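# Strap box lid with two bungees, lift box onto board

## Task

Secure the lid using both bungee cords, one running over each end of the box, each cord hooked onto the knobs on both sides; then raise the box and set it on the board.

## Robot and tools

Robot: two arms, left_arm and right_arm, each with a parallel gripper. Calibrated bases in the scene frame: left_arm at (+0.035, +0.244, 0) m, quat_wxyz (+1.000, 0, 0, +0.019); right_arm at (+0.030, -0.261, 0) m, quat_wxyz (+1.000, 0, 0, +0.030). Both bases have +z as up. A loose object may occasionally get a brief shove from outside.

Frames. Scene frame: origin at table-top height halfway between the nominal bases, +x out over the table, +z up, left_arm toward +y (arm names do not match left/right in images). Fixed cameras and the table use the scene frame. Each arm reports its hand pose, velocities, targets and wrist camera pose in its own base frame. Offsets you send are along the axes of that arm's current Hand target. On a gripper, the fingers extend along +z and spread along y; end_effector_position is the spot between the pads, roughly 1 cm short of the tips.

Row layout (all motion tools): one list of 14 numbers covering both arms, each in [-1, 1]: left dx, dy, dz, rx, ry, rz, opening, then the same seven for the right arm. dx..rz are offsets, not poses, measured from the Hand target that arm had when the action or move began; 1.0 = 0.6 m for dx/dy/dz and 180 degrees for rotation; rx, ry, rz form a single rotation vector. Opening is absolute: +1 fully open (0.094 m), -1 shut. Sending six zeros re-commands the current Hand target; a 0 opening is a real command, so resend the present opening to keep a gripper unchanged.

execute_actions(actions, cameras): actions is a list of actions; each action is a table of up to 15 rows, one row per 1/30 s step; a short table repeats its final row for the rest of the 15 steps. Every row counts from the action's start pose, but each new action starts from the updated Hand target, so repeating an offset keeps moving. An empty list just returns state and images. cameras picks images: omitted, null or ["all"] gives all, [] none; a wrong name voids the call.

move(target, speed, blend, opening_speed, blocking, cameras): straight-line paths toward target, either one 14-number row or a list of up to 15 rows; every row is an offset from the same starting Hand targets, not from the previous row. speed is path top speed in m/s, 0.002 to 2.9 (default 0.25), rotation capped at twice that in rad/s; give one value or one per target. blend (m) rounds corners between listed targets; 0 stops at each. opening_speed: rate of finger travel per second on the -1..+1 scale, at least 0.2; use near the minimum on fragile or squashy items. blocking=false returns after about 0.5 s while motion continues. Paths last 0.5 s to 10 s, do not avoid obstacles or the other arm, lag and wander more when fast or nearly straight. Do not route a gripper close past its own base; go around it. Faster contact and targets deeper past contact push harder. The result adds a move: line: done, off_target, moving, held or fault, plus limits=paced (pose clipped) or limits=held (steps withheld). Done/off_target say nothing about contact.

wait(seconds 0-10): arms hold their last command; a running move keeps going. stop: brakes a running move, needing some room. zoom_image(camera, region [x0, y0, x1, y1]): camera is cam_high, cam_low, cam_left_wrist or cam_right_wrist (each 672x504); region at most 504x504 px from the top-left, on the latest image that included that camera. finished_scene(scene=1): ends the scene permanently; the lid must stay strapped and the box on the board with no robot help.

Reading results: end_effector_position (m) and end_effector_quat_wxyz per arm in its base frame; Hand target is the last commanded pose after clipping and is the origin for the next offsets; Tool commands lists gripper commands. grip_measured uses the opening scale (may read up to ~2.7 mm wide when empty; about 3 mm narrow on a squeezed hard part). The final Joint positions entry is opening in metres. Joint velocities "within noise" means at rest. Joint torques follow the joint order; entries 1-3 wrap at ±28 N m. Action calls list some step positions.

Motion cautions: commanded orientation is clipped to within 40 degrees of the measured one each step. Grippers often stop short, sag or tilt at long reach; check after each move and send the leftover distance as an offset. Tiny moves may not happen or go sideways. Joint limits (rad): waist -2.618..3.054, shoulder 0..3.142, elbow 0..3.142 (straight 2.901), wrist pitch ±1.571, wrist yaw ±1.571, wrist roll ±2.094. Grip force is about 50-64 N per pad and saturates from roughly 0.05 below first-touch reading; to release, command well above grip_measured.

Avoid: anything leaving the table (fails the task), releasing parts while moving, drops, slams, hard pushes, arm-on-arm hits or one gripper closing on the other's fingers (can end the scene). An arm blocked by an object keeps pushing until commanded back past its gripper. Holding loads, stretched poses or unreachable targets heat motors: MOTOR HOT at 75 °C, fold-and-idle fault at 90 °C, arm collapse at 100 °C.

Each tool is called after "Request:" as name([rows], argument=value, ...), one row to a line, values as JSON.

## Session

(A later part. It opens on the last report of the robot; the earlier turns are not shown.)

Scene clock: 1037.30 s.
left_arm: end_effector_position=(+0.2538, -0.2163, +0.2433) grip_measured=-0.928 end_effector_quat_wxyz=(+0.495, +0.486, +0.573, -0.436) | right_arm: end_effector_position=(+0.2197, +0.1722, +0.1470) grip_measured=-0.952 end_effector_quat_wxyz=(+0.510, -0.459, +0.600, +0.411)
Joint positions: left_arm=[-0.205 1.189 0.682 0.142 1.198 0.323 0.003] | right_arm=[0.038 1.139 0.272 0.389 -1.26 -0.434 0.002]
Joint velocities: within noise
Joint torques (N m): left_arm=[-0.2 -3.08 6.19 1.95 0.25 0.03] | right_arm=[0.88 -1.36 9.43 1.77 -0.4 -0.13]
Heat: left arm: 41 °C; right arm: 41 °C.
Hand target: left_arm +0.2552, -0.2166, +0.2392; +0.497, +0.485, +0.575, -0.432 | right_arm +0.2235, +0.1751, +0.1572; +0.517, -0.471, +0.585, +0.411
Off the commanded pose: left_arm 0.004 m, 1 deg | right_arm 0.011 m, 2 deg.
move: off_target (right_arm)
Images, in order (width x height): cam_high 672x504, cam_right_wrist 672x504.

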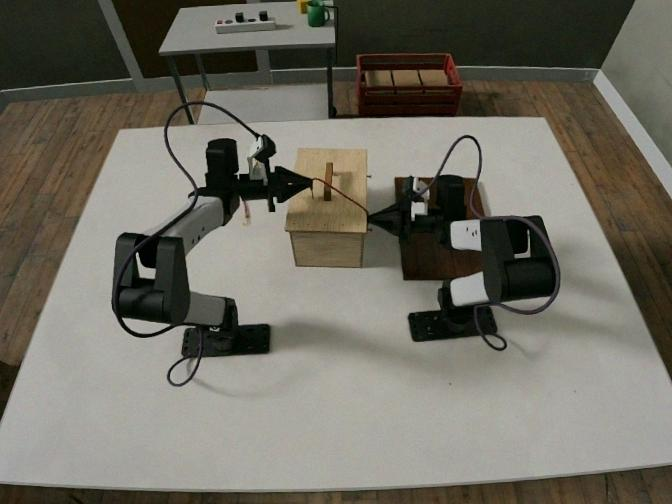

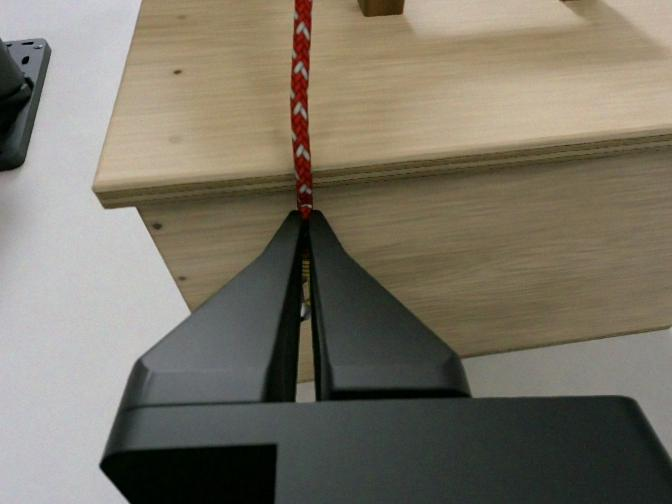

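Request:
move(target=[0, 0, 0, 0, 0, 0, -1, -0.0100, 0.0, -0.0012, 0, 0, 0, -1], speed=0.03, cameras=["cam_high", "cam_right_wrist"])

Request:
zoom_image(camera="cam_right_wrist", region=[285, 245, 335, 335])

Scene clock: 1044.70 s.
left_arm: end_effector_position=(+0.2539, -0.2163, +0.2433) grip_measured=-0.928 end_effector_quat_wxyz=(+0.495, +0.486, +0.573, -0.436) | right_arm: end_effector_position=(+0.2201, +0.1723, +0.1471) grip_measured=-0.952 end_effector_quat_wxyz=(+0.501, -0.454, +0.607, +0.418)
Joint positions: left_arm=[-0.205 1.189 0.682 0.143 1.198 0.323 0.003] | right_arm=[0.038 1.139 0.288 0.344 -1.261 -0.434 0.002]
Joint velocities: within noise
Joint torques (N m): left_arm=[-0.21 -3.1 6.19 1.97 0.26 0.04] | right_arm=[0.94 -3.89 9.46 1.77 -0.44 -0.15]
Heat: left arm: 41 °C; right arm: 42 °C.
Hand target: left_arm +0.2552, -0.2166, +0.2392; +0.497, +0.485, +0.575, -0.432 | right_arm +0.2235, +0.1752, +0.1632; +0.517, -0.471, +0.585, +0.411
Off the commanded pose: left_arm 0.004 m, 1 deg | right_arm 0.017 m, 4 deg.
move: off_target (right_arm)
Images, in order (width x height): cam_high 672x504, cam_right_wrist 672x504.

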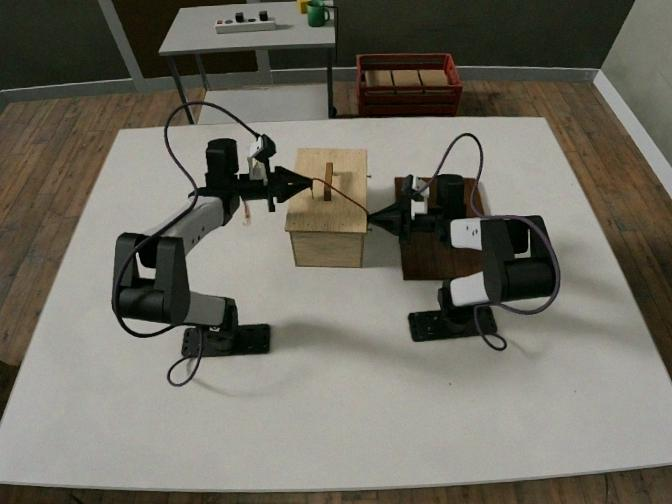

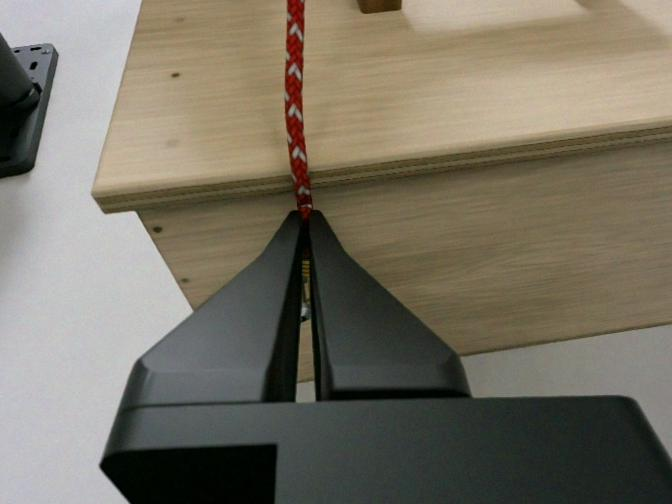

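Scaled by 5.600.

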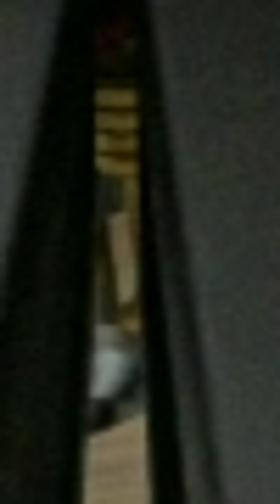

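Request:
wait(seconds=0)

Scene clock: 1050.13 s.
left_arm: end_effector_position=(+0.2539, -0.2163, +0.2433) grip_measured=-0.928 end_effector_quat_wxyz=(+0.495, +0.486, +0.573, -0.436) | right_arm: end_effector_position=(+0.2201, +0.1723, +0.1470) grip_measured=-0.952 end_effector_quat_wxyz=(+0.501, -0.453, +0.607, +0.418)
Joint positions: left_arm=[-0.205 1.189 0.682 0.143 1.198 0.323 0.003] | right_arm=[0.038 1.139 0.288 0.343 -1.261 -0.434 0.002]
Joint velocities: within noise
Joint torques (N m): left_arm=[-0.2 -3.11 6.19 1.97 0.26 0.05] | right_arm=[0.94 -3.88 9.47 1.78 -0.44 -0.15]
Heat: left arm: 40 °C; right arm: 43 °C.
Hand target: left_arm +0.2552, -0.2166, +0.2392; +0.497, +0.485, +0.575, -0.432 | right_arm +0.2234, +0.1752, +0.1631; +0.517, -0.471, +0.585, +0.411
Tool commands: left_gripper/opening=-1.0 right_gripper/opening=-1.0
Off the commanded pose: left_arm 0.004 m, 1 deg | right_arm 0.017 m, 4 deg.

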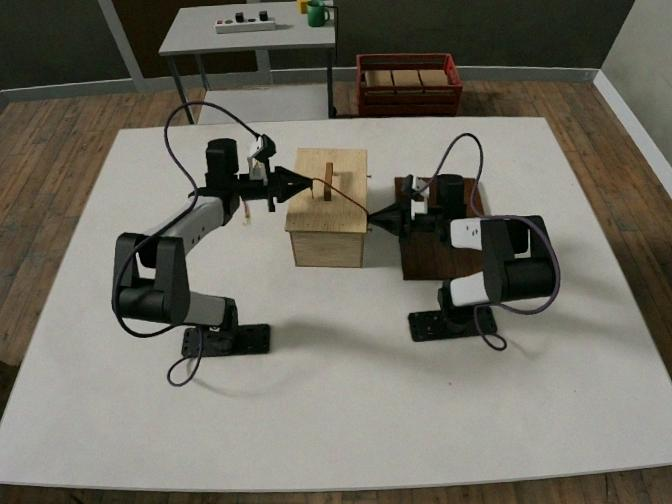

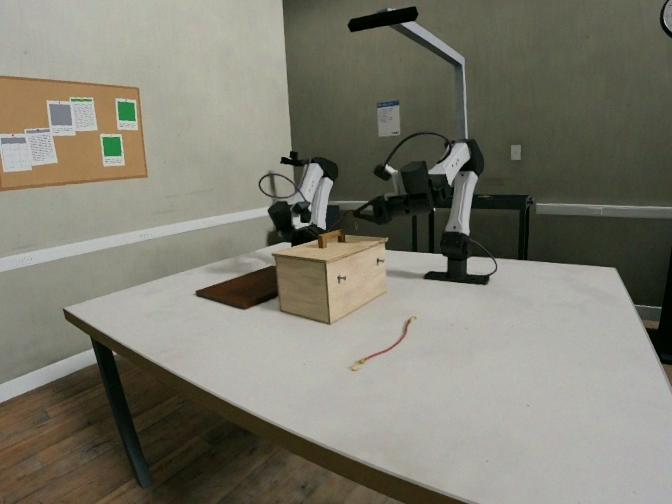

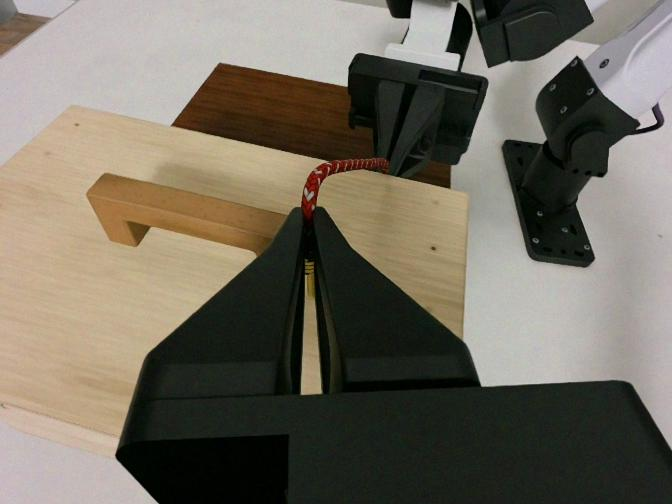

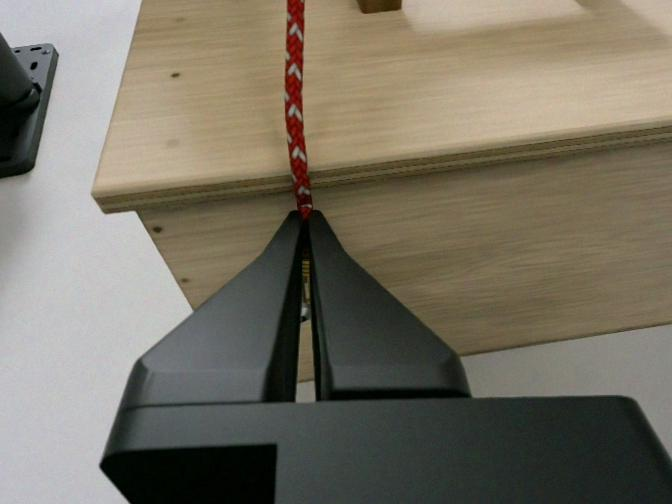

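Request:
zoom_image(camera="cam_high", region=[250, 130, 410, 280])

Request:
zoom_image(camera="cam_low", region=[260, 190, 420, 340])

Scaled by 3.150.

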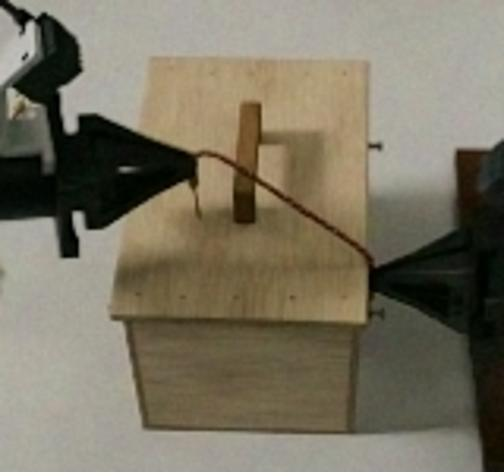

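Scaled by 3.150.

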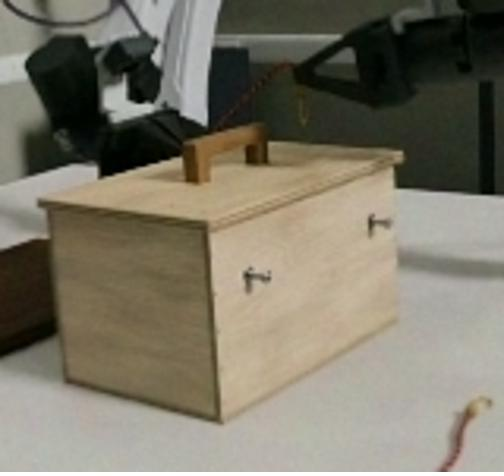

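Request:
move([
  [0.0133, 0.0087, -0.1102, 0.0385, 0, 0.0051, -1, 0, 0, 0, 0, 0, 0, -1],
], speed=0.08)

Scene clock: 1079.67 s.
left_arm: end_effector_position=(+0.2395, -0.1547, +0.2278) grip_measured=-0.928 end_effector_quat_wxyz=(+0.446, +0.520, +0.555, -0.472) | right_arm: end_effector_position=(+0.2190, +0.1744, +0.1538) grip_measured=-0.952 end_effector_quat_wxyz=(+0.506, -0.462, +0.595, +0.421)
Joint positions: left_arm=[0.063 1.566 1.113 -1.476 1.403 1.872 0.003] | right_arm=[0.044 1.133 0.299 0.349 -1.278 -0.434 0.002]
Joint velocities: within noise
Joint torques (N m): left_arm=[1.59 -4.85 8.94 -0.42 1.06 0.24] | right_arm=[0.47 -3.21 8.61 1.72 -0.27 -0.14]
Heat: left arm: 40 °C; right arm: 44 °C.
Hand target: left_arm +0.2500, -0.1499, +0.2398; +0.471, +0.519, +0.544, -0.462 | right_arm +0.2234, +0.1752, +0.1632; +0.517, -0.471, +0.585, +0.411
Off the commanded pose: left_arm 0.017 m, 3 deg | right_arm 0.010 m, 2 deg.
move: off_target (left_arm)

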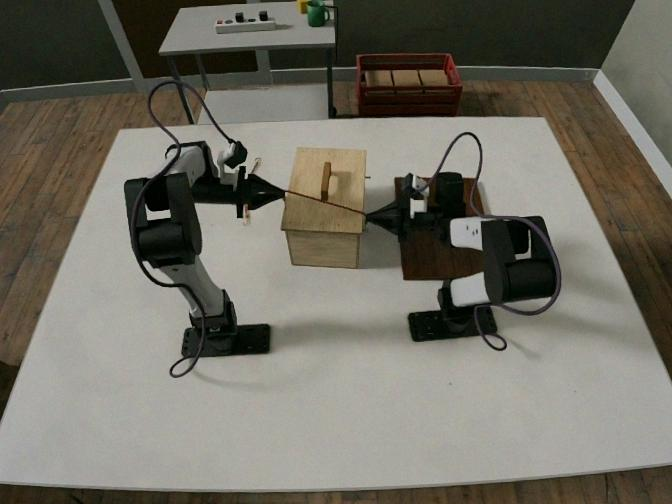

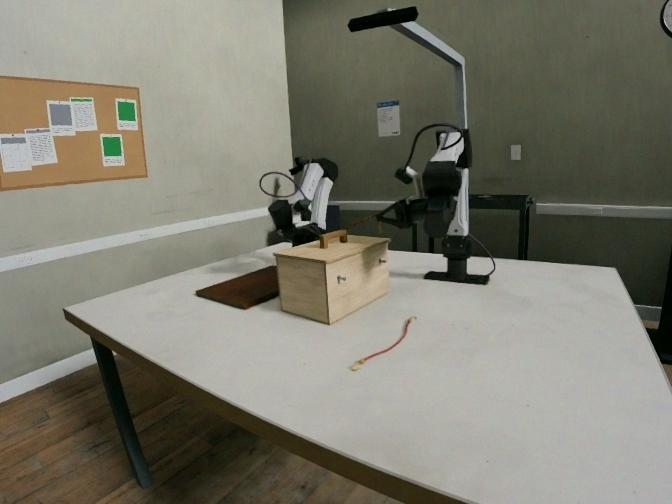

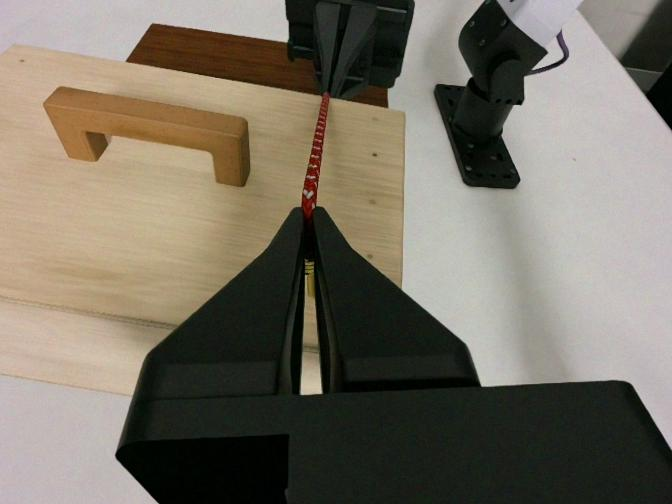

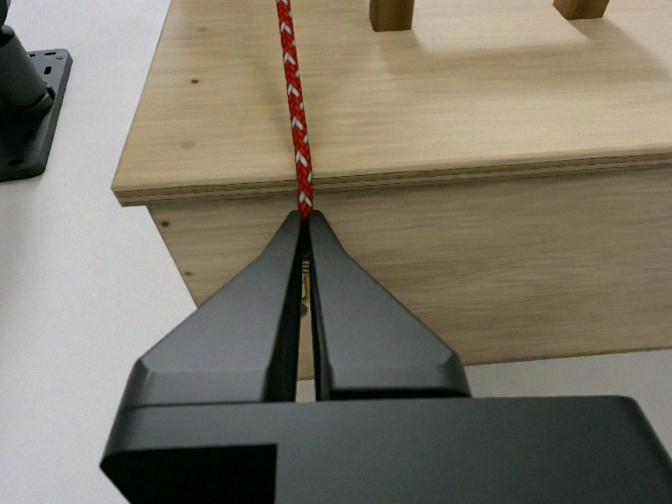

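Request:
move([
  [-0.0005, 0.0082, 0.0037, -0.0551, 0, -0.0074, -1, 0, 0, 0, 0, 0, 0, -1],
], speed=0.06)

Scene clock: 1095.03 s.
left_arm: end_effector_position=(+0.2531, -0.1542, +0.2342) grip_measured=-0.928 end_effector_quat_wxyz=(+0.486, +0.464, +0.598, -0.437) | right_arm: end_effector_position=(+0.2187, +0.1746, +0.1538) grip_measured=-0.952 end_effector_quat_wxyz=(+0.506, -0.463, +0.594, +0.421)
Joint positions: left_arm=[0.059 1.217 0.8 -0.474 1.382 0.81 0.003] | right_arm=[0.045 1.133 0.299 0.349 -1.279 -0.434 0.002]
Joint velocities: within noise
Joint torques (N m): left_arm=[0.72 -5.2 6.56 1.73 0.64 0.01] | right_arm=[0.36 -3.21 8.62 1.72 -0.26 -0.14]
Heat: left arm: 41 °C; right arm: 44 °C.
Hand target: left_arm +0.2550, -0.1520, +0.2398; +0.508, +0.470, +0.588, -0.419 | right_arm +0.2235, +0.1751, +0.1632; +0.517, -0.471, +0.585, +0.411
Off the commanded pose: left_arm 0.006 m, 4 deg | right_arm 0.010 m, 2 deg.
move: off_target (left_arm)

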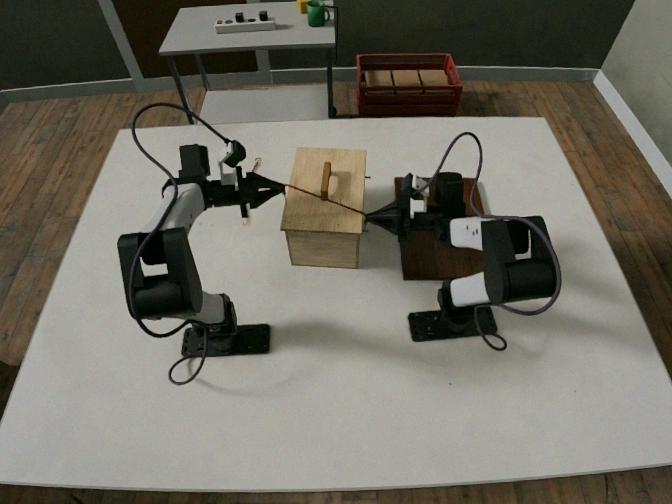

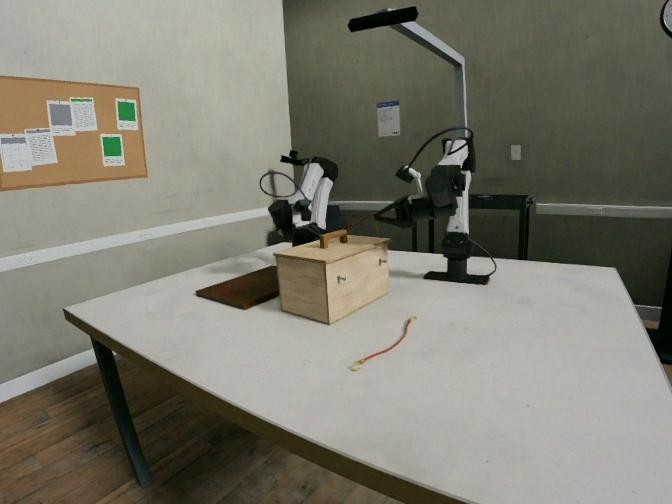

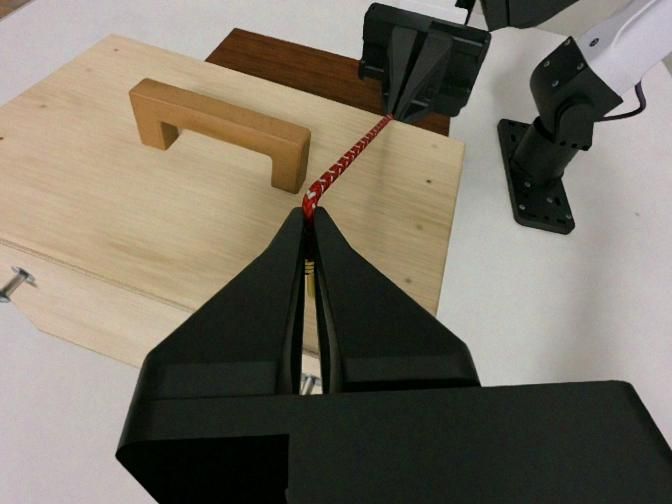

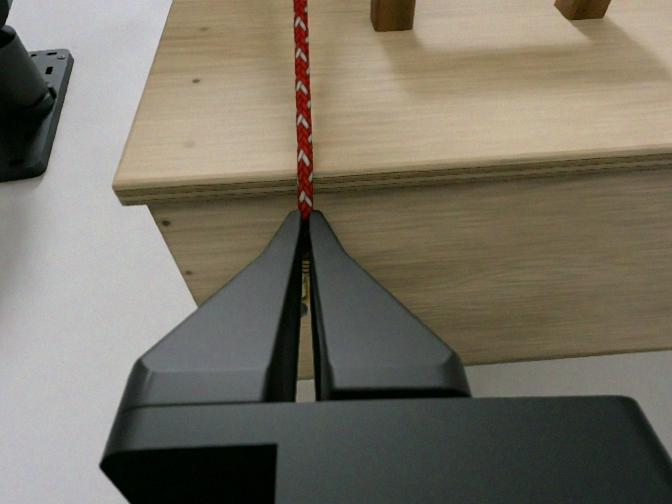

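Request:
zoom_image(camera="cam_left_wrist", region=[260, 200, 360, 400])

Request:
zoom_image(camera="cam_left_wrist", region=[0, 230, 160, 350])

Request:
zoom_image(camera="cam_right_wrist", region=[260, 200, 360, 340])

Scaled by 2.520.

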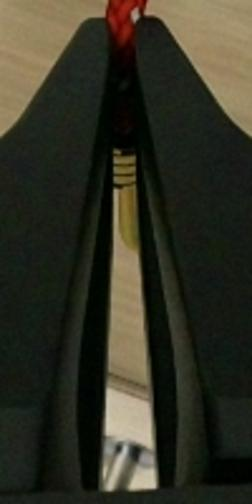

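Scaled by 3.150.

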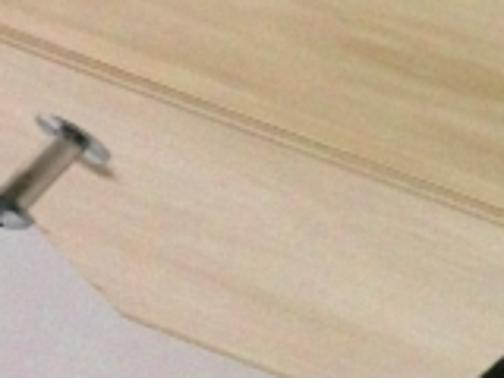

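Scaled by 3.600.

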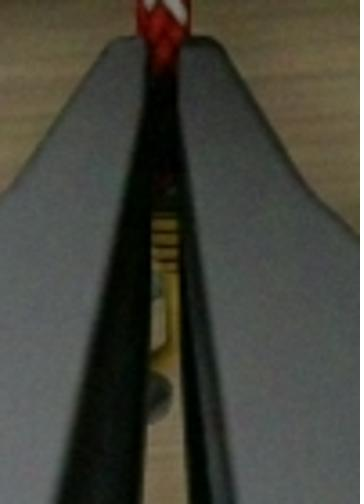

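Request:
zoom_image(camera="cam_high", region=[250, 130, 410, 280])

Request:
zoom_image(camera="cam_low", region=[260, 190, 420, 340])

Scaled by 3.150.

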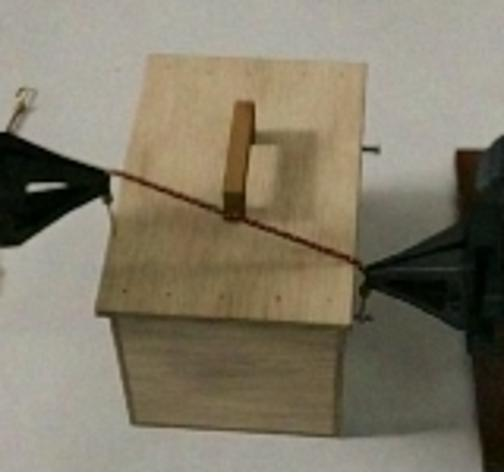

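Scaled by 3.150.

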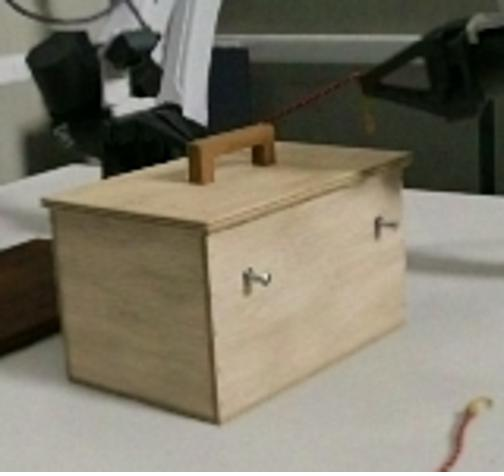

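Request:
zoom_image(camera="cam_right_wrist", region=[285, 245, 325, 335])

Scaled by 5.600.

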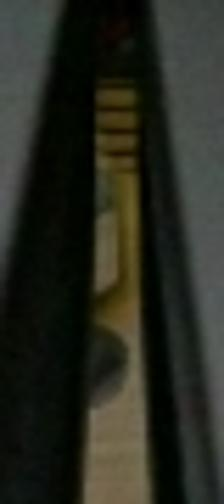

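Request:
move([
  [0.0937, 0.0237, -0.0117, 0, 0, 0, -1, 0, 0, 0, 0, 0, 0, -1],
], speed=0.06)

Scene clock: 1126.57 s.
left_arm: end_effector_position=(+0.2554, -0.1437, +0.2064) grip_measured=-0.928 end_effector_quat_wxyz=(+0.516, +0.472, +0.555, -0.450) | right_arm: end_effector_position=(+0.2187, +0.1746, +0.1538) grip_measured=-0.952 end_effector_quat_wxyz=(+0.506, -0.463, +0.594, +0.421)
Joint positions: left_arm=[0.112 1.332 0.729 -0.429 1.498 1.018 0.003] | right_arm=[0.045 1.133 0.299 0.349 -1.279 -0.434 0.002]
Joint velocities: within noise
Joint torques (N m): left_arm=[2.11 -2.47 4.88 1.06 -0.09 0.28] | right_arm=[0.36 -3.19 8.61 1.73 -0.25 -0.14]
Heat: left arm: 40 °C; right arm: 44 °C.
Hand target: left_arm +0.2651, -0.1352, +0.1847; +0.508, +0.470, +0.588, -0.419 | right_arm +0.2235, +0.1751, +0.1632; +0.517, -0.471, +0.585, +0.411
Off the commanded pose: left_arm 0.025 m, 5 deg | right_arm 0.010 m, 2 deg.
move: off_target (left_arm)

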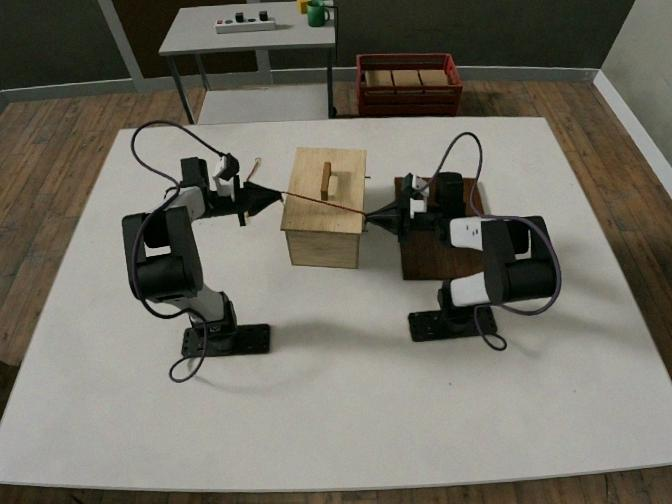

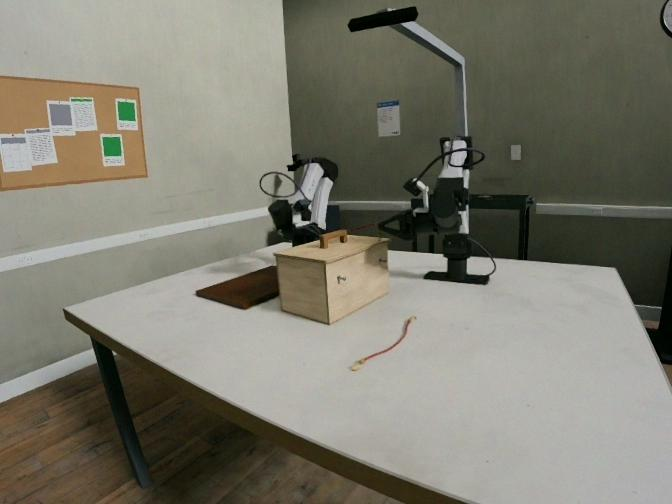

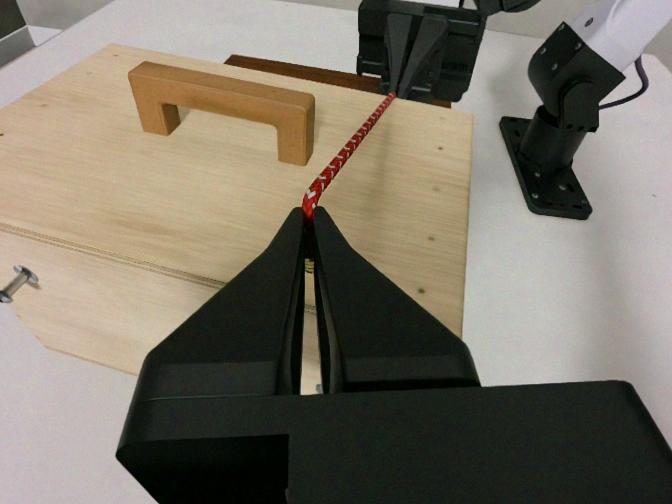

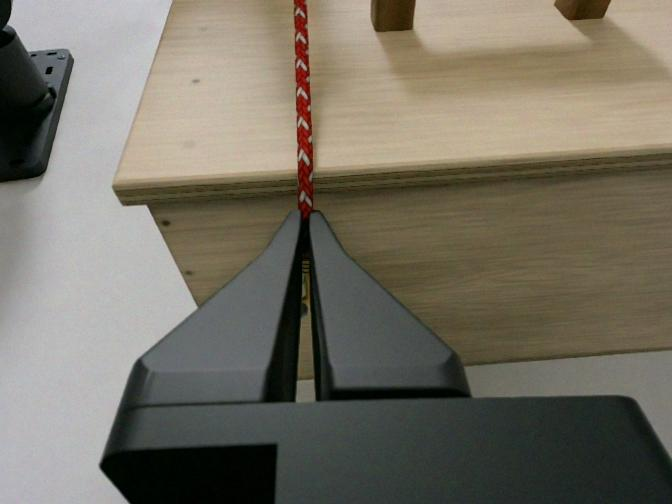

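Request:
move([
  [-0.008, -0.0098, -0.0031, -0.0402, 0, -0.0054, -1, 0, 0, 0, 0, 0, 0, -1],
], speed=0.06)

Scene clock: 1134.47 s.
left_arm: end_effector_position=(+0.2487, -0.1421, +0.2082) grip_measured=-0.928 end_effector_quat_wxyz=(+0.534, +0.458, +0.578, -0.414) | right_arm: end_effector_position=(+0.2187, +0.1746, +0.1538) grip_measured=-0.952 end_effector_quat_wxyz=(+0.506, -0.463, +0.594, +0.421)
Joint positions: left_arm=[0.116 1.153 0.554 -0.019 1.418 0.624 0.003] | right_arm=[0.045 1.133 0.299 0.349 -1.279 -0.434 0.002]
Joint velocities: within noise
Joint torques (N m): left_arm=[1.36 -2.74 4.83 1.31 -0.37 0.01] | right_arm=[0.36 -3.22 8.64 1.73 -0.25 -0.14]
Heat: left arm: 39 °C; right arm: 44 °C.
Hand target: left_arm +0.2592, -0.1352, +0.1899; +0.533, +0.432, +0.617, -0.385 | right_arm +0.2235, +0.1751, +0.1632; +0.517, -0.471, +0.585, +0.411
Off the commanded pose: left_arm 0.022 m, 6 deg | right_arm 0.010 m, 2 deg.
move: off_target (left_arm)

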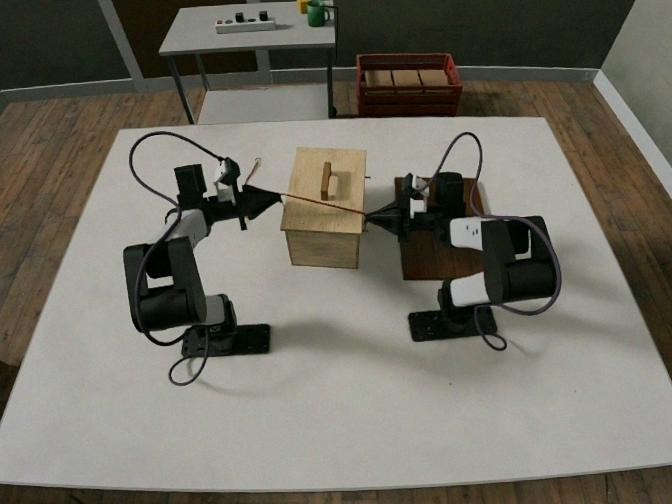

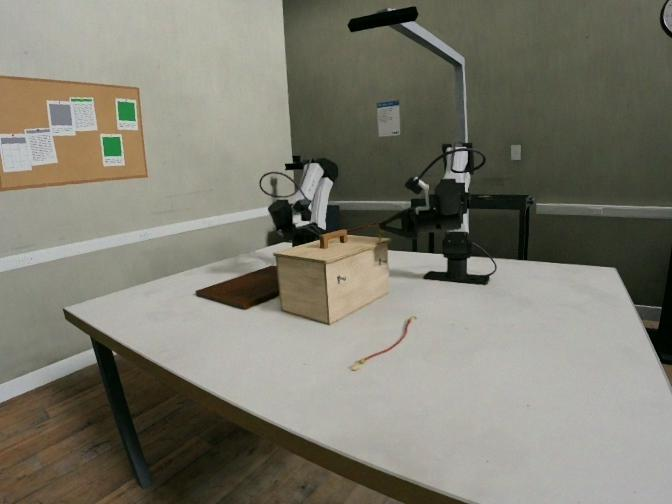

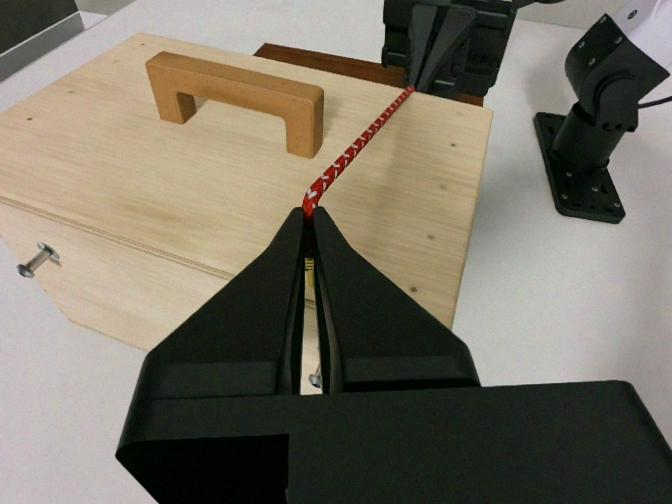

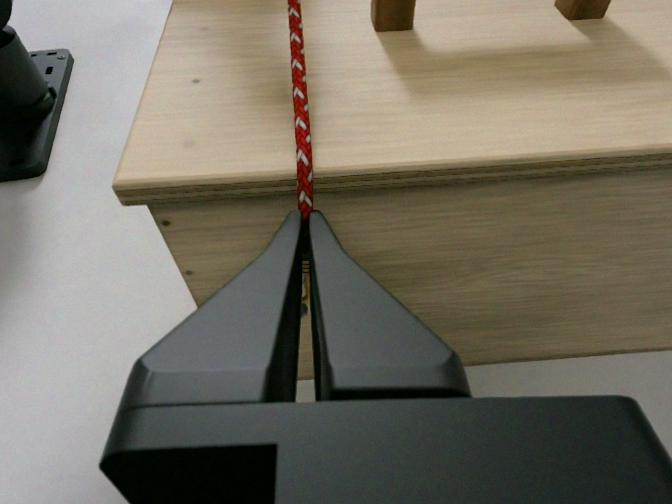

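Request:
move([
  [0, 0, 0, 0, 0, 0, -1, 0, 0, 0, 0, 0, 0, -1],
], speed=0.06, cameras=["cam_left_wrist"])

Scene clock: 1136.97 s.
left_arm: end_effector_position=(+0.2486, -0.1420, +0.2082) grip_measured=-0.928 end_effector_quat_wxyz=(+0.537, +0.457, +0.576, -0.412) | right_arm: end_effector_position=(+0.2187, +0.1746, +0.1538) grip_measured=-0.952 end_effector_quat_wxyz=(+0.506, -0.463, +0.594, +0.421)
Joint positions: left_arm=[0.116 1.145 0.533 0.043 1.417 0.581 0.003] | right_arm=[0.045 1.133 0.299 0.349 -1.279 -0.434 0.002]
Joint velocities: within noise
Joint torques (N m): left_arm=[1.22 -2.69 4.78 1.34 -0.42 0.04] | right_arm=[0.38 -3.21 8.61 1.72 -0.25 -0.14]
Heat: left arm: 39 °C; right arm: 44 °C.
Hand target: left_arm +0.2592, -0.1352, +0.1899; +0.533, +0.432, +0.617, -0.385 | right_arm +0.2235, +0.1751, +0.1632; +0.517, -0.471, +0.585, +0.411
Off the commanded pose: left_arm 0.022 m, 6 deg | right_arm 0.010 m, 2 deg.
move: off_target (left_arm)
Images, in order (width x height): cam_left_wrist 672x504.

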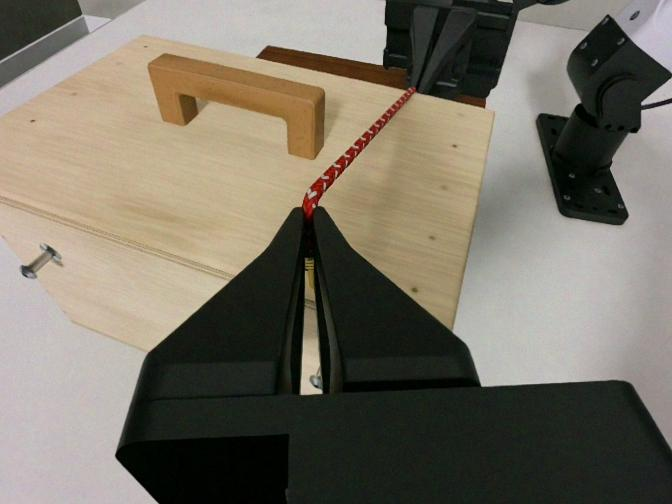

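Request:
zoom_image(camera="cam_left_wrist", region=[180, 200, 380, 400])

Scaled by 2.520.

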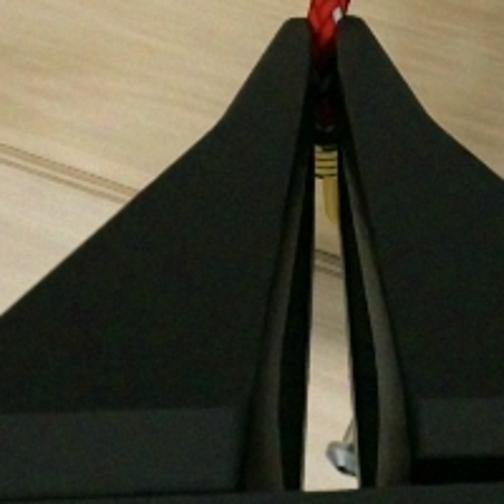

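Request:
move([
  [0.0123, 0.0353, 0.0087, 0, 0, 0, -1, 0, 0, 0, 0, 0, 0, -1],
], speed=0.06, cameras=["cam_left_wrist", "cam_high"])

Scene clock: 1147.10 s.
left_arm: end_effector_position=(+0.2555, -0.1416, +0.2055) grip_measured=-0.928 end_effector_quat_wxyz=(+0.538, +0.462, +0.559, -0.430) | right_arm: end_effector_position=(+0.2187, +0.1746, +0.1538) grip_measured=-0.952 end_effector_quat_wxyz=(+0.506, -0.463, +0.594, +0.421)
Joint positions: left_arm=[0.119 1.23 0.542 0.139 1.471 0.563 0.003] | right_arm=[0.045 1.133 0.299 0.349 -1.279 -0.434 0.002]
Joint velocities: within noise
Joint torques (N m): left_arm=[1.81 -0.91 5.87 1.23 -0.89 0.16] | right_arm=[0.36 -3.22 8.62 1.72 -0.25 -0.14]
Heat: left arm: 38 °C; right arm: 44 °C.
Hand target: left_arm +0.2804, -0.1322, +0.1816; +0.533, +0.432, +0.617, -0.385 | right_arm +0.2235, +0.1751, +0.1632; +0.517, -0.471, +0.585, +0.411
Off the commanded pose: left_arm 0.036 m, 9 deg | right_arm 0.010 m, 2 deg.
move: off_target (left_arm)
Images, in order (width x height): cam_high 672x504, cam_left_wrist 672x504.

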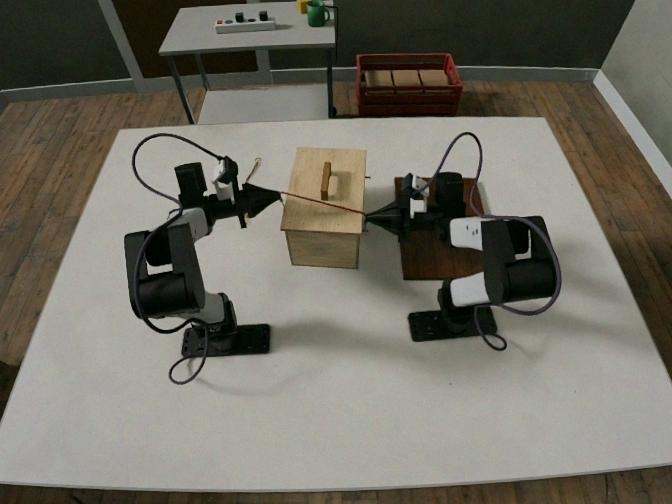

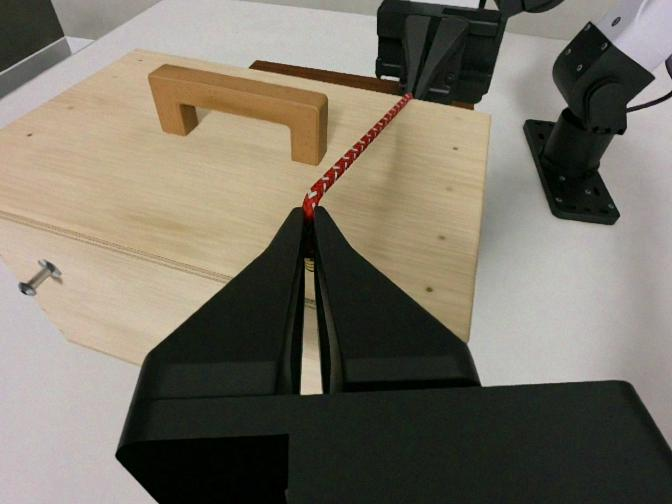

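Request:
move([
  [0.0153, 0.0252, 0.0108, 0, 0, 0, -1, -0.0014, 0.0026, 0.0113, 0, 0, 0, -1],
], speed=0.05)

Scene clock: 1162.83 s.
left_arm: end_effector_position=(+0.2612, -0.1400, +0.2030) grip_measured=-0.928 end_effector_quat_wxyz=(+0.534, +0.464, +0.544, -0.453) | right_arm: end_effector_position=(+0.2182, +0.1807, +0.1560) grip_measured=-0.952 end_effector_quat_wxyz=(+0.505, -0.467, +0.591, +0.421)
Joint positions: left_arm=[0.126 1.312 0.556 0.221 1.53 0.537 0.003] | right_arm=[0.076 1.133 0.299 0.382 -1.258 -0.405 0.002]
Joint velocities: within noise
Joint torques (N m): left_arm=[1.61 -0.81 5.31 1.3 -1.44 0.36] | right_arm=[0.81 -2.7 7.71 2.05 -0.11 0.01]
Heat: left arm: 38 °C; right arm: 44 °C.
Hand target: left_arm +0.2963, -0.1322, +0.1714; +0.533, +0.432, +0.617, -0.385 | right_arm +0.2234, +0.1821, +0.1631; +0.517, -0.471, +0.585, +0.411
Off the commanded pose: left_arm 0.048 m, 12 deg | right_arm 0.009 m, 2 deg.
move: off_target (left_arm)

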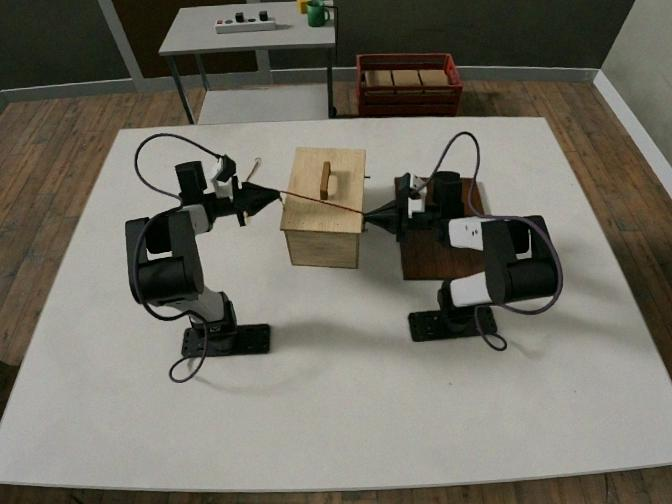

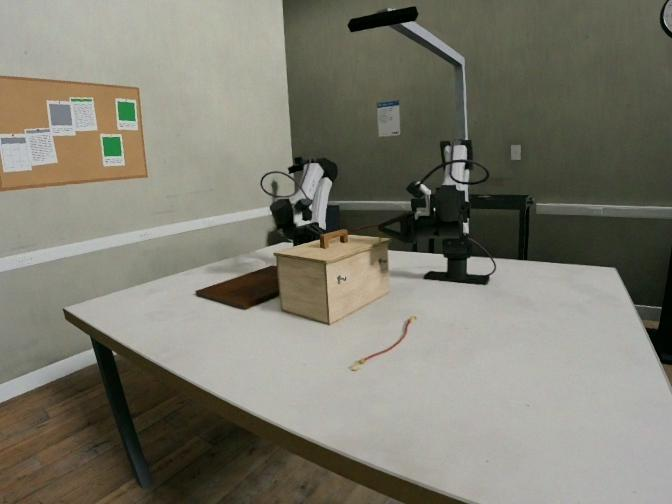

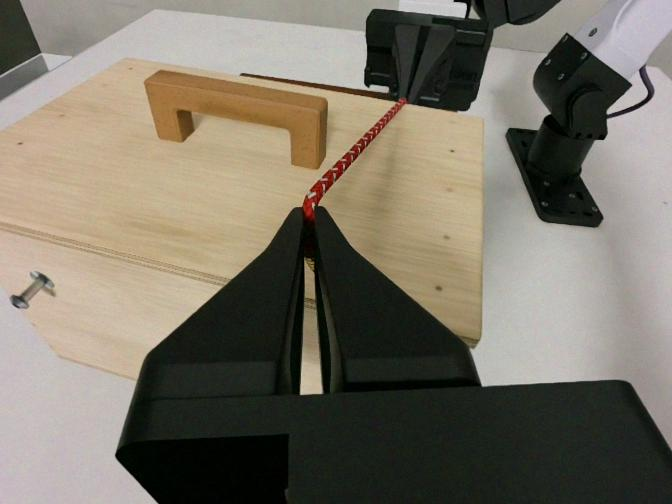

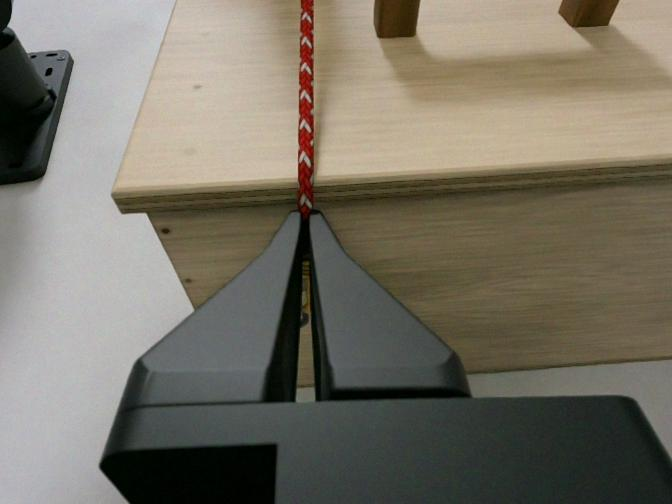

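Request:
move([
  [-0.0298, -0.035, -0.0113, 0.0441, -0.0206, 0.0059, -1, 0, 0, 0, 0, 0, 0, -1],
], speed=0.06, cameras=["cam_left_wrist", "cam_low"])

Scene clock: 1180.60 s.
left_arm: end_effector_position=(+0.2598, -0.1378, +0.2040) grip_measured=-0.928 end_effector_quat_wxyz=(+0.532, +0.463, +0.535, -0.466) | right_arm: end_effector_position=(+0.2190, +0.1808, +0.1577) grip_measured=-0.952 end_effector_quat_wxyz=(+0.509, -0.469, +0.588, +0.419)
Joint positions: left_arm=[0.137 1.332 0.554 0.26 1.57 0.512 0.003] | right_arm=[0.076 1.133 0.299 0.398 -1.257 -0.403 0.002]
Joint velocities: within noise
Joint torques (N m): left_arm=[0.38 -1.72 6.22 1.45 -0.37 0.31] | right_arm=[0.85 -2.58 7.64 1.92 -0.11 0.02]
Heat: left arm: 38 °C; right arm: 44 °C.
Hand target: left_arm +0.2753, -0.1350, +0.1903; +0.525, +0.461, +0.567, -0.436 | right_arm +0.2234, +0.1821, +0.1631; +0.517, -0.471, +0.585, +0.411
Off the commanded pose: left_arm 0.021 m, 5 deg | right_arm 0.007 m, 1 deg.
move: off_target (left_arm)
Images, in order (width x height): cam_low 672x504, cam_left_wrist 672x504.

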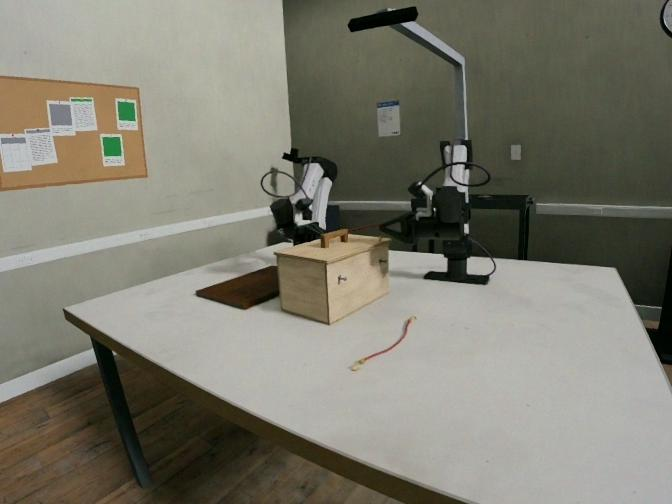

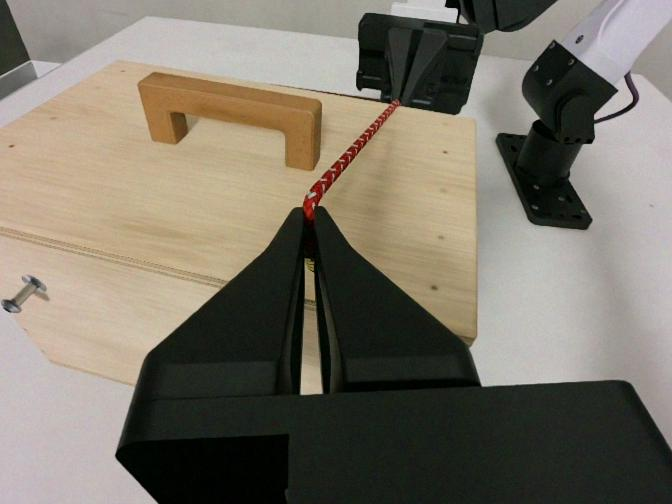

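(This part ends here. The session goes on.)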